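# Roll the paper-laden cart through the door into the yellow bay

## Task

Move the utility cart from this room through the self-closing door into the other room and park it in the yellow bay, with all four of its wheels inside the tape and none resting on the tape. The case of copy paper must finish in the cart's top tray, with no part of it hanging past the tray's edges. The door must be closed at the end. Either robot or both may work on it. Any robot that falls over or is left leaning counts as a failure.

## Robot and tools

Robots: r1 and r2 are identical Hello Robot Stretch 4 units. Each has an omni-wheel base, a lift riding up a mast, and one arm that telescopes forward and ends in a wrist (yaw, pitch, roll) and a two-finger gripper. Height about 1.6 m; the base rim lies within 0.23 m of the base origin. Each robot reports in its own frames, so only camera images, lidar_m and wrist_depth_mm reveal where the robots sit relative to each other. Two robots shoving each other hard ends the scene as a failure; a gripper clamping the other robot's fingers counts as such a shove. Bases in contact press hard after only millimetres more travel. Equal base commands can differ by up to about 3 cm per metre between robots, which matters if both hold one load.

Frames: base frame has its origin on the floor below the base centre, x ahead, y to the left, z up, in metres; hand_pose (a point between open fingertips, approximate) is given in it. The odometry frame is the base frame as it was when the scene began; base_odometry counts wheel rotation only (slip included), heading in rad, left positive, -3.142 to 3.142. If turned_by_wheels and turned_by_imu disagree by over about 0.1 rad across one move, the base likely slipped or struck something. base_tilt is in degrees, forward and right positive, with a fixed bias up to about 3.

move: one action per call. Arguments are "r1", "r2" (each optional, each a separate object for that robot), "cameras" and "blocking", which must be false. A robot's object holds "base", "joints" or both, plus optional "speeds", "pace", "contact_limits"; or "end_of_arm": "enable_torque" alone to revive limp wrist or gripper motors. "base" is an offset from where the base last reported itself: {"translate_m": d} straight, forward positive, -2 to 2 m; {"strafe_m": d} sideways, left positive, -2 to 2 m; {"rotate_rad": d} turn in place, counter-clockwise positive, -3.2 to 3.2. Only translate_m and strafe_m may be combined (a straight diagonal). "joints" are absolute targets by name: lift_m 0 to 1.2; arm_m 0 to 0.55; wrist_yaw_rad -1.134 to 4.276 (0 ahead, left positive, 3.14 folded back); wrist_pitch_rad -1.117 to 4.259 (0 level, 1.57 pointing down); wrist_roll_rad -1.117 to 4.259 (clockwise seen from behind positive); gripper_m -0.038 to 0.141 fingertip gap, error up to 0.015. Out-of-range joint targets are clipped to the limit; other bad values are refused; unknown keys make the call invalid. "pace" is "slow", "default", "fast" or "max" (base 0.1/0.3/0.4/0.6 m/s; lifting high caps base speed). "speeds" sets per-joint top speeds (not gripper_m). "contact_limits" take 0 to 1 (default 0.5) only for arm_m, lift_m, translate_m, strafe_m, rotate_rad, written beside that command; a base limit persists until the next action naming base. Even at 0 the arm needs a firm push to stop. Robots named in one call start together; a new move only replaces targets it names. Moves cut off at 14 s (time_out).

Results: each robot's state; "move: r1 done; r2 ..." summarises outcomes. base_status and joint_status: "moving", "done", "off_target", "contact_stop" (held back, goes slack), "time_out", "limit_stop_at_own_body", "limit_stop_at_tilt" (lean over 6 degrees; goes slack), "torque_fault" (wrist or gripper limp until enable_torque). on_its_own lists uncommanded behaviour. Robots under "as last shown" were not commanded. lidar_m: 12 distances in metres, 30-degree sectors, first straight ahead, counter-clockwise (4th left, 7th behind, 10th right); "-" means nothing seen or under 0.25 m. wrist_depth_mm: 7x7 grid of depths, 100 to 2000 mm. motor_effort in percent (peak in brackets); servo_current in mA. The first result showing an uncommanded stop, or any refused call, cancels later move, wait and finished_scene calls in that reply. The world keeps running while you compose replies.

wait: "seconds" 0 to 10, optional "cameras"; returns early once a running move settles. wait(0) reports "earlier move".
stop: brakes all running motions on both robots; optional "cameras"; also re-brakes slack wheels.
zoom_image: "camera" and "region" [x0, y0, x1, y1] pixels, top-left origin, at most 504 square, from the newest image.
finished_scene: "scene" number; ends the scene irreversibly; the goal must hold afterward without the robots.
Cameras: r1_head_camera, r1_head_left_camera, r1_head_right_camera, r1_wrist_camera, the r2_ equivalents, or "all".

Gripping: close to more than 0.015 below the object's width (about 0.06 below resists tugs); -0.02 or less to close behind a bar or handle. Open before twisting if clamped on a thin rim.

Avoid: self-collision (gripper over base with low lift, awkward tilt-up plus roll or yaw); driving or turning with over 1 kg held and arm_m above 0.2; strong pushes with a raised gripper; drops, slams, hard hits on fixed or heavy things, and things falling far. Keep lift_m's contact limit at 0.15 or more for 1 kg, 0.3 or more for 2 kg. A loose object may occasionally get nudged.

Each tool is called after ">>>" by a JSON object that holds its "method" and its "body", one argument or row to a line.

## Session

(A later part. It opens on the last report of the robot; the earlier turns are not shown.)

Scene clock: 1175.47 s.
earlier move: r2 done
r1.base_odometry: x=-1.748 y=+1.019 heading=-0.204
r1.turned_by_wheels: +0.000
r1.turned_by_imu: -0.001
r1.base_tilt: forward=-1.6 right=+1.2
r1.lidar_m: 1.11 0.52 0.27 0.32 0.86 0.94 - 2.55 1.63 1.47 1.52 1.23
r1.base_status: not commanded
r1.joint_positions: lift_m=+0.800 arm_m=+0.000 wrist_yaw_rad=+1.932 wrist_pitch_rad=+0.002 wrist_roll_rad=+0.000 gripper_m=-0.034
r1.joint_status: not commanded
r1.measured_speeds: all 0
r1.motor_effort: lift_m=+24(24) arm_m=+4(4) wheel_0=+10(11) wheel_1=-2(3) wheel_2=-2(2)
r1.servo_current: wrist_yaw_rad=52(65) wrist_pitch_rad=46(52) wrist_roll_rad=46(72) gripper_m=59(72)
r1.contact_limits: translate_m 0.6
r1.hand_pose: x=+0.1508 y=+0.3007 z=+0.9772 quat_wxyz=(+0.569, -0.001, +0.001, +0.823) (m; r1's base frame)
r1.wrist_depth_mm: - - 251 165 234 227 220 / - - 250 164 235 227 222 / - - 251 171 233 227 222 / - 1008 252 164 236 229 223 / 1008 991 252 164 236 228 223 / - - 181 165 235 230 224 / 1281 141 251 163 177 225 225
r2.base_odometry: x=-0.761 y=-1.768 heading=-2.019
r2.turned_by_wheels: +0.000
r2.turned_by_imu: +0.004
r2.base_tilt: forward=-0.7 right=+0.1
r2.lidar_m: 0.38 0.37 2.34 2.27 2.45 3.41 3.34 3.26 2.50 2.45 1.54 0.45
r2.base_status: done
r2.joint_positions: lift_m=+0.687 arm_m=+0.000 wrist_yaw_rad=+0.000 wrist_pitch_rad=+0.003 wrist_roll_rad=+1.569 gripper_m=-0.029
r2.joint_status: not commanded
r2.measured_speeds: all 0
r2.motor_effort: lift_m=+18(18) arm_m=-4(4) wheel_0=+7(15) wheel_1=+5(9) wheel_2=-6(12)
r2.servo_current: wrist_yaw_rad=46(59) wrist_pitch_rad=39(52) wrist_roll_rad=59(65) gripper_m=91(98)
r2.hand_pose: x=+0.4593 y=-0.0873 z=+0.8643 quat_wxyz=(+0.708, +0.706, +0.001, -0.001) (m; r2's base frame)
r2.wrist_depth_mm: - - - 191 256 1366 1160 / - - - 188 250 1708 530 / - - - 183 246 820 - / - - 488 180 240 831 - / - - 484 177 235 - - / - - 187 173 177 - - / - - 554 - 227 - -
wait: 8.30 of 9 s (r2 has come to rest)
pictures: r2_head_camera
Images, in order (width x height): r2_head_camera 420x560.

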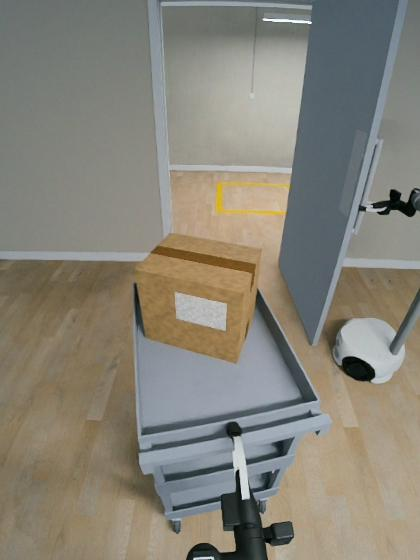

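>>> {"method": "move", "body": {
  "blocking": false,
  "r2": {"base":{"translate_m":0.2,"strafe_m":0.08},"pace":"slow"}
}}

>>> {"method": "wait", "body": {
  "seconds": 5,
  "cameras": ["r2_head_camera"]
}}

Scene clock: 1180.07 s.
move: r2 moving
r1: as last shown
r1.turned_by_imu: +0.000
r1.lidar_m: 1.10 0.50 0.27 0.28 0.88 0.93 - 2.56 1.63 1.46 1.49 1.25
r1.motor_effort: lift_m=+24(24) arm_m=+4(4) wheel_0=+10(11) wheel_1=-3(3) wheel_2=-2(2)
r1.servo_current: wrist_yaw_rad=39(72) wrist_pitch_rad=46(46) wrist_roll_rad=46(65) gripper_m=59(65)
r1.contact_limits: translate_m 0.6
r1.wrist_depth_mm: - - 249 164 234 226 221 / - - 251 164 234 226 221 / - - 250 171 236 228 221 / - 991 252 164 236 229 223 / 1281 976 251 164 236 228 224 / - - 183 165 233 229 224 / 1336 141 250 163 177 225 224
r2.base_odometry: x=-0.762 y=-1.781 heading=-2.019
r2.turned_by_wheels: +0.000
r2.turned_by_imu: +0.001
r2.base_tilt: forward=-0.7 right=+0.1
r2.lidar_m: 0.37 0.38 2.33 2.27 2.43 3.40 3.33 3.26 2.52 2.46 1.54 0.41
r2.base_status: translate_m moving; strafe_m moving
r2.joint_positions: lift_m=+0.687 arm_m=+0.000 wrist_yaw_rad=+0.000 wrist_pitch_rad=+0.003 wrist_roll_rad=+1.569 gripper_m=-0.029
r2.joint_status: not commanded
r2.measured_speeds: translate_m=+0.048 strafe_m=+0.019 rotate_rad=-0.001 lift_m=+0.000 arm_m=+0.000 wrist_yaw_rad=+0.000 wrist_pitch_rad=+0.000 wrist_roll_rad=+0.000
r2.motor_effort: lift_m=+18(18) arm_m=-4(4) wheel_0=+5(9) wheel_1=+8(9) wheel_2=-10(12)
r2.servo_current: wrist_yaw_rad=52(52) wrist_pitch_rad=52(52) wrist_roll_rad=39(52) gripper_m=91(98)
r2.hand_pose: x=+0.4593 y=-0.0873 z=+0.8643 quat_wxyz=(+0.708, +0.706, +0.001, -0.001) (m; r2's base frame)
r2.wrist_depth_mm: - - - 192 257 287 1160 / - - - 189 251 1661 544 / - - - 184 246 809 - / - - 492 181 240 854 - / - - 480 178 235 - - / - - 187 173 178 - - / - - 549 - 227 - -
pictures: none

Scene clock: 1182.93 s.
earlier move: r2 done
r1.base_odometry: x=-1.748 y=+1.019 heading=-0.204
r1.turned_by_wheels: +0.000
r1.turned_by_imu: +0.000
r1.base_tilt: forward=-1.6 right=+1.2
r1.lidar_m: 1.12 0.52 0.26 0.28 0.85 0.96 - 2.55 1.65 1.48 1.49 1.22
r1.base_status: not commanded
r1.joint_positions: lift_m=+0.800 arm_m=+0.000 wrist_yaw_rad=+1.932 wrist_pitch_rad=+0.002 wrist_roll_rad=+0.000 gripper_m=-0.034
r1.joint_status: not commanded
r1.measured_speeds: all 0
r1.motor_effort: lift_m=+24(24) arm_m=+4(4) wheel_0=+10(11) wheel_1=-2(3) wheel_2=-2(2)
r1.servo_current: wrist_yaw_rad=39(72) wrist_pitch_rad=39(52) wrist_roll_rad=52(78) gripper_m=65(65)
r1.contact_limits: translate_m 0.6
r1.hand_pose: x=+0.1508 y=+0.3007 z=+0.9772 quat_wxyz=(+0.569, -0.001, +0.001, +0.823) (m; r1's base frame)
r1.wrist_depth_mm: - - 249 164 235 226 221 / - - 251 164 235 227 222 / - - 250 171 235 227 221 / - - 251 164 234 228 222 / 1255 1025 253 164 236 228 224 / - - 182 165 234 229 223 / - 142 250 162 177 227 224
r2.base_odometry: x=-0.775 y=-1.982 heading=-2.019
r2.turned_by_wheels: +0.000
r2.turned_by_imu: +0.000
r2.base_tilt: forward=-0.7 right=+0.1
r2.lidar_m: 0.38 0.40 2.22 2.19 2.32 3.39 3.54 3.41 2.61 2.54 1.36 0.44
r2.base_status: done
r2.joint_positions: lift_m=+0.687 arm_m=+0.000 wrist_yaw_rad=-0.002 wrist_pitch_rad=+0.003 wrist_roll_rad=+1.569 gripper_m=-0.029
r2.joint_status: not commanded
r2.measured_speeds: all 0
r2.motor_effort: lift_m=+18(18) arm_m=-4(4) wheel_0=+1(9) wheel_1=+5(10) wheel_2=-6(14)
r2.servo_current: wrist_yaw_rad=52(59) wrist_pitch_rad=46(52) wrist_roll_rad=46(59) gripper_m=85(98)
r2.hand_pose: x=+0.4592 y=-0.0879 z=+0.8643 quat_wxyz=(+0.708, +0.706, +0.000, -0.002) (m; r2's base frame)
r2.wrist_depth_mm: - - - 184 246 1464 1182 / - - - 181 242 1661 530 / - - 654 179 240 820 - / - - 473 177 237 854 - / - - 492 175 234 - - / - - 184 173 179 - - / - - 585 - 230 - -
wait: 2.87 of 5 s (r2 has come to rest)
pictures: r2_head_camera
Images, in order (width x height): r2_head_camera 420x560.

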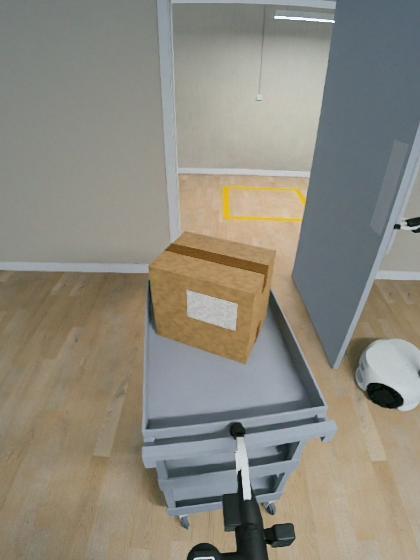

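>>> {"method": "move", "body": {
  "blocking": false,
  "r2": {"base":{"translate_m":0.1,"strafe_m":0.14},"pace":"slow"}
}}

>>> {"method": "wait", "body": {
  "seconds": 4,
  "cameras": ["r2_head_camera"]
}}

Scene clock: 1191.03 s.
move: r2 moving
r1: as last shown
r1.base_tilt: forward=-1.6 right=+1.3
r1.lidar_m: 1.11 0.54 0.26 0.31 0.86 1.00 - 2.57 1.64 1.48 1.50 1.22
r1.motor_effort: lift_m=+24(24) arm_m=+4(4) wheel_0=+10(10) wheel_1=-3(3) wheel_2=-2(2)
r1.servo_current: wrist_yaw_rad=65(65) wrist_pitch_rad=39(46) wrist_roll_rad=20(65) gripper_m=65(65)
r1.contact_limits: translate_m 0.6
r1.wrist_depth_mm: - - 250 165 233 226 220 / - - 250 165 236 226 222 / - - 250 171 235 228 222 / - - 251 164 235 228 224 / 1308 1008 251 164 236 229 223 / - - 181 164 234 229 224 / - 142 251 162 177 227 224
r2.base_odometry: x=-0.770 y=-1.993 heading=-2.020
r2.turned_by_wheels: -0.001
r2.turned_by_imu: +0.000
r2.base_tilt: forward=-0.7 right=+0.1
r2.lidar_m: 0.38 0.41 2.24 2.18 2.32 3.39 3.57 3.41 2.63 2.57 1.37 0.41
r2.base_status: translate_m moving; strafe_m moving
r2.joint_positions: lift_m=+0.687 arm_m=+0.000 wrist_yaw_rad=-0.002 wrist_pitch_rad=+0.003 wrist_roll_rad=+1.569 gripper_m=-0.029
r2.joint_status: not commanded
r2.measured_speeds: translate_m=+0.028 strafe_m=+0.039 rotate_rad=+0.002 lift_m=+0.000 arm_m=+0.000 wrist_yaw_rad=+0.000 wrist_pitch_rad=+0.000 wrist_roll_rad=+0.000
r2.motor_effort: lift_m=+18(18) arm_m=-3(4) wheel_0=-10(10) wheel_1=+7(9) wheel_2=-13(13)
r2.servo_current: wrist_yaw_rad=52(59) wrist_pitch_rad=39(46) wrist_roll_rad=52(59) gripper_m=85(98)
r2.hand_pose: x=+0.4591 y=-0.0880 z=+0.8643 quat_wxyz=(+0.708, +0.706, +0.000, -0.002) (m; r2's base frame)
r2.wrist_depth_mm: - - - 182 245 1499 1160 / - - - 181 242 1708 554 / - - 640 178 238 831 - / - - 469 235 236 831 - / - - 492 175 235 - - / - - 184 172 179 - - / - - 585 - 229 - -
pictures: none

Scene clock: 1193.53 s.
earlier move: r2 done
r1.base_odometry: x=-1.748 y=+1.019 heading=-0.204
r1.turned_by_wheels: +0.000
r1.turned_by_imu: +0.000
r1.base_tilt: forward=-1.6 right=+1.3
r1.lidar_m: 1.10 0.52 0.28 0.30 0.87 1.36 - 2.57 1.63 1.47 1.50 1.23
r1.base_status: not commanded
r1.joint_positions: lift_m=+0.800 arm_m=+0.000 wrist_yaw_rad=+1.932 wrist_pitch_rad=+0.002 wrist_roll_rad=+0.000 gripper_m=-0.034
r1.joint_status: not commanded
r1.measured_speeds: all 0
r1.motor_effort: lift_m=+24(24) arm_m=+4(4) wheel_0=+10(10) wheel_1=-2(3) wheel_2=-2(2)
r1.servo_current: wrist_yaw_rad=33(65) wrist_pitch_rad=39(52) wrist_roll_rad=59(72) gripper_m=65(78)
r1.contact_limits: translate_m 0.6
r1.hand_pose: x=+0.1508 y=+0.3007 z=+0.9772 quat_wxyz=(+0.569, -0.001, +0.001, +0.823) (m; r1's base frame)
r1.wrist_depth_mm: - - 251 165 234 227 221 / - - 251 164 236 226 222 / - - 250 171 234 227 222 / - - 251 164 234 228 224 / 1397 - 251 164 236 229 223 / - - 181 165 233 229 224 / - 142 251 163 176 225 224
r2.base_odometry: x=-0.693 y=-2.133 heading=-2.020
r2.turned_by_wheels: +0.000
r2.turned_by_imu: +0.000
r2.base_tilt: forward=-0.7 right=+0.1
r2.lidar_m: 0.39 0.44 2.09 2.03 2.18 3.18 3.62 3.58 2.75 2.69 1.40 0.42
r2.base_status: done
r2.joint_positions: lift_m=+0.687 arm_m=+0.000 wrist_yaw_rad=-0.002 wrist_pitch_rad=+0.003 wrist_roll_rad=+1.569 gripper_m=-0.029
r2.joint_status: not commanded
r2.measured_speeds: all 0
r2.motor_effort: lift_m=+18(18) arm_m=-3(4) wheel_0=-6(14) wheel_1=+5(9) wheel_2=-8(13)
r2.servo_current: wrist_yaw_rad=59(65) wrist_pitch_rad=33(46) wrist_roll_rad=39(59) gripper_m=91(98)
r2.hand_pose: x=+0.4591 y=-0.0881 z=+0.8643 quat_wxyz=(+0.708, +0.706, +0.000, -0.002) (m; r2's base frame)
r2.wrist_depth_mm: - - - 157 215 1576 554 / - - 603 160 218 741 - / - 1921 459 163 222 - - / - 1983 477 166 227 - - / - - 539 170 232 - - / - - 185 172 179 - - / - - - - 239 544 492
wait: 2.50 of 4 s (r2 has come to rest)
pictures: r2_head_camera
Images, in order (width x height): r2_head_camera 420x560.

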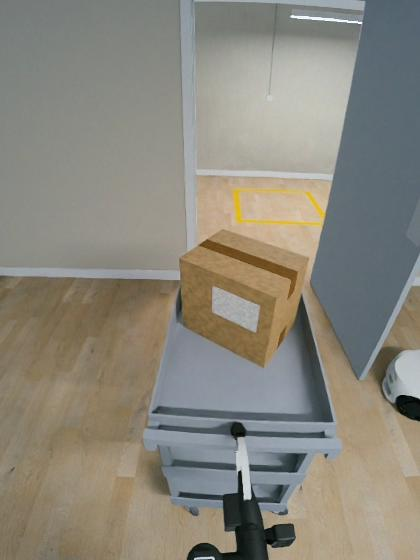

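>>> {"method": "move", "body": {
  "blocking": false,
  "r2": {"base":{"translate_m":0.08,"strafe_m":0.1},"pace":"slow"}
}}

>>> {"method": "wait", "body": {
  "seconds": 4,
  "cameras": ["r2_head_camera"]
}}

Scene clock: 1199.33 s.
move: r2 moving
r1: as last shown
r1.base_tilt: forward=-1.6 right=+1.2
r1.lidar_m: 1.11 0.53 0.25 0.29 0.89 1.37 - 2.56 1.61 1.46 1.49 1.23
r1.motor_effort: lift_m=+24(24) arm_m=+4(4) wheel_0=+9(10) wheel_1=-2(3) wheel_2=-2(2)
r1.servo_current: wrist_yaw_rad=39(59) wrist_pitch_rad=52(52) wrist_roll_rad=46(59) gripper_m=59(65)
r1.contact_limits: translate_m 0.6
r1.wrist_depth_mm: - - 250 164 233 226 221 / - - 250 165 234 227 221 / - - 251 171 235 226 221 / - - 251 164 236 229 222 / - - 251 164 236 228 224 / - - 181 165 235 229 223 / - 150 251 163 177 226 224
r2.base_odometry: x=-0.687 y=-2.144 heading=-2.020
r2.turned_by_wheels: -0.001
r2.turned_by_imu: +0.000
r2.base_tilt: forward=-0.7 right=+0.1
r2.lidar_m: 0.40 0.46 2.09 2.02 2.18 3.14 3.62 3.62 2.77 2.72 1.40 0.42
r2.base_status: translate_m moving; strafe_m moving
r2.joint_positions: lift_m=+0.687 arm_m=+0.000 wrist_yaw_rad=-0.002 wrist_pitch_rad=+0.003 wrist_roll_rad=+1.569 gripper_m=-0.029
r2.joint_status: not commanded
r2.measured_speeds: translate_m=+0.031 strafe_m=+0.037 rotate_rad=+0.001 lift_m=+0.000 arm_m=+0.000 wrist_yaw_rad=+0.000 wrist_pitch_rad=+0.000 wrist_roll_rad=+0.000
r2.motor_effort: lift_m=+18(18) arm_m=-4(4) wheel_0=-6(9) wheel_1=+8(9) wheel_2=-10(11)
r2.servo_current: wrist_yaw_rad=39(52) wrist_pitch_rad=39(46) wrist_roll_rad=46(59) gripper_m=91(91)
r2.hand_pose: x=+0.4591 y=-0.0881 z=+0.8643 quat_wxyz=(+0.708, +0.706, +0.000, -0.002) (m; r2's base frame)
r2.wrist_depth_mm: - - - 156 213 1537 - / - - 591 159 217 759 - / - 1983 452 162 222 - - / - 1983 484 165 225 - - / - - 549 169 229 - - / - - 185 172 179 - - / - - - - 241 539 500
pictures: none

Scene clock: 1201.37 s.
earlier move: r2 done
r1.base_odometry: x=-1.748 y=+1.019 heading=-0.204
r1.turned_by_wheels: +0.000
r1.turned_by_imu: +0.000
r1.base_tilt: forward=-1.6 right=+1.3
r1.lidar_m: 1.09 0.51 0.27 0.25 0.92 1.42 - 2.54 1.63 1.47 1.50 1.22
r1.base_status: not commanded
r1.joint_positions: lift_m=+0.800 arm_m=+0.000 wrist_yaw_rad=+1.932 wrist_pitch_rad=+0.002 wrist_roll_rad=+0.000 gripper_m=-0.034
r1.joint_status: not commanded
r1.measured_speeds: all 0
r1.motor_effort: lift_m=+24(24) arm_m=+4(4) wheel_0=+10(10) wheel_1=-2(3) wheel_2=-2(2)
r1.servo_current: wrist_yaw_rad=46(72) wrist_pitch_rad=39(52) wrist_roll_rad=59(65) gripper_m=72(72)
r1.contact_limits: translate_m 0.6
r1.hand_pose: x=+0.1508 y=+0.3007 z=+0.9772 quat_wxyz=(+0.569, -0.001, +0.001, +0.823) (m; r1's base frame)
r1.wrist_depth_mm: - - 250 165 233 227 220 / - - 250 163 235 226 222 / - - 251 171 236 228 222 / 1464 - 251 164 235 228 223 / - 1366 251 164 236 229 223 / - - 183 165 234 229 223 / - 151 251 163 176 227 224
r2.base_odometry: x=-0.638 y=-2.248 heading=-2.020
r2.turned_by_wheels: +0.000
r2.turned_by_imu: +0.000
r2.base_tilt: forward=-0.7 right=+0.1
r2.lidar_m: 0.42 0.48 1.97 1.93 2.07 2.97 3.69 3.75 2.88 2.79 1.46 0.40
r2.base_status: done
r2.joint_positions: lift_m=+0.687 arm_m=+0.000 wrist_yaw_rad=-0.002 wrist_pitch_rad=+0.003 wrist_roll_rad=+1.569 gripper_m=-0.029
r2.joint_status: not commanded
r2.measured_speeds: all 0
r2.motor_effort: lift_m=+18(18) arm_m=-4(4) wheel_0=-6(11) wheel_1=+3(9) wheel_2=-8(11)
r2.servo_current: wrist_yaw_rad=33(59) wrist_pitch_rad=46(52) wrist_roll_rad=52(65) gripper_m=85(98)
r2.hand_pose: x=+0.4591 y=-0.0881 z=+0.8643 quat_wxyz=(+0.708, +0.706, +0.000, -0.002) (m; r2's base frame)
r2.wrist_depth_mm: - - - 138 194 699 - / - 1921 473 145 202 759 - / - 449 439 151 210 - - / - 1921 517 157 218 - - / - - 609 164 229 - - / - - 180 171 179 1756 521 / - - - - - 1499 469
wait: 2.03 of 4 s (r2 has come to rest)
pictures: r2_head_camera
Images, in order (width x height): r2_head_camera 420x560.

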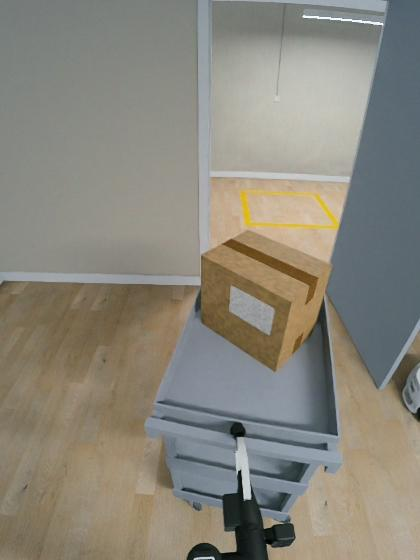

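>>> {"method": "move", "body": {
  "blocking": false,
  "r2": {"base":{"translate_m":0.35,"strafe_m":-0.07},"pace":"slow"}
}}

>>> {"method": "wait", "body": {
  "seconds": 5,
  "cameras": ["r2_head_camera"]
}}

Scene clock: 1208.40 s.
move: r2 moving
r1: as last shown
r1.lidar_m: 1.10 0.51 0.28 0.27 0.93 1.44 - 2.54 1.65 1.47 1.48 1.22
r1.motor_effort: lift_m=+24(24) arm_m=+4(4) wheel_0=+10(11) wheel_1=-2(3) wheel_2=-2(2)
r1.servo_current: wrist_yaw_rad=33(65) wrist_pitch_rad=39(46) wrist_roll_rad=52(65) gripper_m=65(65)
r1.contact_limits: translate_m 0.6
r1.wrist_depth_mm: - - 250 164 234 226 221 / - - 250 164 234 226 222 / - - 251 171 235 227 222 / 1499 - 251 164 235 229 223 / - 1397 251 164 235 229 224 / - - 183 166 234 228 224 / - 150 251 163 177 226 224
r2.base_odometry: x=-0.645 y=-2.258 heading=-2.020
r2.turned_by_wheels: +0.000
r2.turned_by_imu: +0.001
r2.base_tilt: forward=-0.7 right=+0.1
r2.lidar_m: 0.40 0.49 1.99 1.94 2.07 3.00 3.73 3.71 2.88 2.81 1.44 0.38
r2.base_status: translate_m moving; strafe_m moving
r2.joint_positions: lift_m=+0.687 arm_m=+0.000 wrist_yaw_rad=-0.002 wrist_pitch_rad=+0.003 wrist_roll_rad=+1.569 gripper_m=-0.029
r2.joint_status: not commanded
r2.measured_speeds: translate_m=+0.048 strafe_m=-0.010 rotate_rad=-0.001 lift_m=+0.000 arm_m=+0.000 wrist_yaw_rad=+0.000 wrist_pitch_rad=+0.000 wrist_roll_rad=+0.000
r2.motor_effort: lift_m=+18(18) arm_m=-4(4) wheel_0=+9(9) wheel_1=+5(7) wheel_2=-11(13)
r2.servo_current: wrist_yaw_rad=52(59) wrist_pitch_rad=46(46) wrist_roll_rad=46(59) gripper_m=91(98)
r2.hand_pose: x=+0.4591 y=-0.0881 z=+0.8643 quat_wxyz=(+0.708, +0.706, +0.000, -0.002) (m; r2's base frame)
r2.wrist_depth_mm: - - - 137 191 - - / 1808 - 466 143 200 - - / - 466 439 149 208 - - / - 1921 512 156 217 - - / - - 615 163 229 - - / - - 181 170 178 1708 521 / - - - - - 1537 469
pictures: none

Scene clock: 1212.73 s.
earlier move: r2 done
r1.base_odometry: x=-1.748 y=+1.019 heading=-0.204
r1.turned_by_wheels: +0.000
r1.turned_by_imu: +0.000
r1.base_tilt: forward=-1.6 right=+1.2
r1.lidar_m: 1.09 0.52 0.28 0.29 0.98 4.08 - 2.57 1.62 1.48 1.50 1.23
r1.base_status: not commanded
r1.joint_positions: lift_m=+0.800 arm_m=+0.000 wrist_yaw_rad=+1.932 wrist_pitch_rad=+0.002 wrist_roll_rad=+0.000 gripper_m=-0.034
r1.joint_status: not commanded
r1.measured_speeds: all 0
r1.motor_effort: lift_m=+24(24) arm_m=+4(4) wheel_0=+9(11) wheel_1=-3(3) wheel_2=-2(2)
r1.servo_current: wrist_yaw_rad=59(72) wrist_pitch_rad=46(52) wrist_roll_rad=65(72) gripper_m=52(72)
r1.contact_limits: translate_m 0.6
r1.hand_pose: x=+0.1508 y=+0.3007 z=+0.9772 quat_wxyz=(+0.569, -0.001, +0.001, +0.823) (m; r1's base frame)
r1.wrist_depth_mm: - - 250 165 233 227 220 / - - 250 164 234 226 221 / - - 250 171 234 227 222 / - 1397 252 164 236 228 222 / - - 253 163 236 229 223 / - - 183 165 233 229 224 / - 1281 250 163 177 227 224
r2.base_odometry: x=-0.852 y=-2.533 heading=-2.020
r2.turned_by_wheels: +0.000
r2.turned_by_imu: +0.002
r2.base_tilt: forward=-0.7 right=+0.1
r2.lidar_m: 0.40 0.44 2.00 1.96 2.12 3.06 4.11 3.67 2.83 1.33 1.19 0.43
r2.base_status: done
r2.joint_positions: lift_m=+0.687 arm_m=+0.000 wrist_yaw_rad=+0.001 wrist_pitch_rad=+0.003 wrist_roll_rad=+1.569 gripper_m=-0.029
r2.joint_status: not commanded
r2.measured_speeds: all 0
r2.motor_effort: lift_m=+18(18) arm_m=-4(4) wheel_0=+6(14) wheel_1=+4(9) wheel_2=-5(13)
r2.servo_current: wrist_yaw_rad=59(59) wrist_pitch_rad=46(46) wrist_roll_rad=46(59) gripper_m=91(98)
r2.hand_pose: x=+0.4594 y=-0.0870 z=+0.8643 quat_wxyz=(+0.708, +0.706, +0.002, -0.001) (m; r2's base frame)
r2.wrist_depth_mm: - - - 157 213 1576 554 / - - 609 160 219 723 - / - - 462 163 221 - - / 1618 - 480 166 227 - - / - - 539 169 230 - - / - - 186 172 177 - - / - - - - 238 517 492
wait: 4.33 of 5 s (r2 has come to rest)
pictures: r2_head_camera
Images, in order (width x height): r2_head_camera 420x560.

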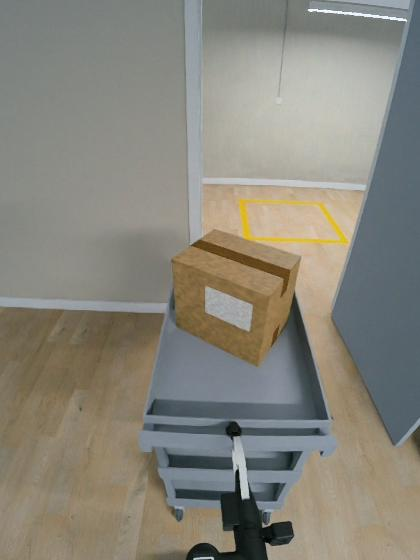

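>>> {"method": "move", "body": {
  "blocking": false,
  "r2": {"base":{"translate_m":-0.4,"strafe_m":-0.3}}
}}

>>> {"method": "wait", "body": {
  "seconds": 5,
  "cameras": ["r2_head_camera"]
}}

>>> {"method": "move", "body": {
  "blocking": false,
  "r2": {"base":{"translate_m":-0.8,"strafe_m":0.0}}
}}

>>> {"method": "wait", "body": {
  "seconds": 5,
  "cameras": ["r2_head_camera"]
}}

Scene clock: 1235.27 s.
move: r2 moving
r1: as last shown
r1.lidar_m: 1.11 0.54 0.25 0.29 0.95 1.36 - 2.58 1.65 1.48 1.49 1.19
r1.motor_effort: lift_m=+24(24) arm_m=+4(4) wheel_0=+10(10) wheel_1=-3(3) wheel_2=-2(2)
r1.servo_current: wrist_yaw_rad=52(52) wrist_pitch_rad=46(46) wrist_roll_rad=52(52) gripper_m=65(65)
r1.contact_limits: translate_m 0.6
r1.wrist_depth_mm: - - 249 164 233 226 221 / - - 251 164 234 226 221 / - - 251 171 235 228 222 / - - 251 164 236 227 222 / - - 252 164 236 228 224 / - - 183 164 234 228 224 / - 1281 251 163 176 226 224
r2.base_odometry: x=-0.859 y=-2.500 heading=-2.019
r2.turned_by_wheels: +0.001
r2.turned_by_imu: +0.001
r2.base_tilt: forward=-0.7 right=+0.1
r2.lidar_m: 0.40 0.44 2.06 1.99 2.14 3.11 4.08 3.65 2.82 2.74 1.21 0.42
r2.base_status: translate_m moving; strafe_m moving
r2.joint_positions: lift_m=+0.687 arm_m=+0.000 wrist_yaw_rad=+0.005 wrist_pitch_rad=+0.003 wrist_roll_rad=+1.569 gripper_m=-0.029
r2.joint_status: not commanded
r2.measured_speeds: translate_m=-0.107 strafe_m=-0.079 rotate_rad=+0.000 lift_m=+0.000 arm_m=+0.000 wrist_yaw_rad=+0.000 wrist_pitch_rad=+0.000 wrist_roll_rad=+0.000
r2.motor_effort: lift_m=+18(18) arm_m=-4(4) wheel_0=+5(11) wheel_1=-12(12) wheel_2=+15(17)
r2.servo_current: wrist_yaw_rad=52(65) wrist_pitch_rad=39(46) wrist_roll_rad=33(59) gripper_m=91(91)
r2.hand_pose: x=+0.4597 y=-0.0861 z=+0.8643 quat_wxyz=(+0.708, +0.706, +0.003, +0.001) (m; r2's base frame)
r2.wrist_depth_mm: - - - 159 216 1576 530 / - - - 162 220 759 - / 1661 - 473 164 223 - - / 1661 500 473 167 227 - - / - - 535 169 231 - - / - - 186 173 179 - - / - - - - 237 525 492
pictures: none

Scene clock: 1237.83 s.
earlier move: r2 done
r1.base_odometry: x=-1.748 y=+1.019 heading=-0.204
r1.turned_by_wheels: +0.000
r1.turned_by_imu: +0.000
r1.base_tilt: forward=-1.6 right=+1.2
r1.lidar_m: 1.10 0.51 0.27 0.28 0.80 0.83 - 2.58 1.65 1.48 1.50 1.23
r1.base_status: not commanded
r1.joint_positions: lift_m=+0.800 arm_m=+0.000 wrist_yaw_rad=+1.932 wrist_pitch_rad=+0.002 wrist_roll_rad=+0.000 gripper_m=-0.034
r1.joint_status: not commanded
r1.measured_speeds: all 0
r1.motor_effort: lift_m=+24(24) arm_m=+4(4) wheel_0=+10(11) wheel_1=-3(3) wheel_2=-2(2)
r1.servo_current: wrist_yaw_rad=46(65) wrist_pitch_rad=39(52) wrist_roll_rad=46(65) gripper_m=65(72)
r1.contact_limits: translate_m 0.6
r1.hand_pose: x=+0.1508 y=+0.3007 z=+0.9772 quat_wxyz=(+0.569, -0.001, +0.001, +0.823) (m; r1's base frame)
r1.wrist_depth_mm: - - 251 165 235 226 221 / - - 250 164 234 226 221 / - - 250 172 235 227 221 / - - 252 164 236 227 223 / - - 252 164 236 229 223 / 809 - 181 164 234 229 224 / - 150 251 163 177 225 224
r2.base_odometry: x=-0.949 y=-2.042 heading=-2.019
r2.turned_by_wheels: +0.000
r2.turned_by_imu: +0.000
r2.base_tilt: forward=-0.7 right=+0.1
r2.lidar_m: 0.34 0.35 2.35 2.31 2.47 3.57 3.70 3.20 2.49 2.42 1.18 0.46
r2.base_status: done
r2.joint_positions: lift_m=+0.687 arm_m=+0.000 wrist_yaw_rad=+0.003 wrist_pitch_rad=+0.003 wrist_roll_rad=+1.569 gripper_m=-0.029
r2.joint_status: not commanded
r2.measured_speeds: all 0
r2.motor_effort: lift_m=+18(18) arm_m=-4(4) wheel_0=+4(11) wheel_1=-1(13) wheel_2=+3(19)
r2.servo_current: wrist_yaw_rad=46(65) wrist_pitch_rad=33(52) wrist_roll_rad=52(65) gripper_m=91(98)
r2.hand_pose: x=+0.4596 y=-0.0866 z=+0.8643 quat_wxyz=(+0.708, +0.706, +0.002, +0.000) (m; r2's base frame)
r2.wrist_depth_mm: - - - 237 309 315 319 / - - - 218 289 1576 1160 / - - - 204 271 1708 508 / - - - 195 257 809 - / - 1921 469 184 242 842 - / - 477 186 173 179 - - / - - 496 - 219 - -
wait: 2.57 of 5 s (r2 has come to rest)
pictures: r2_head_camera
Images, in order (width x height): r2_head_camera 420x560.

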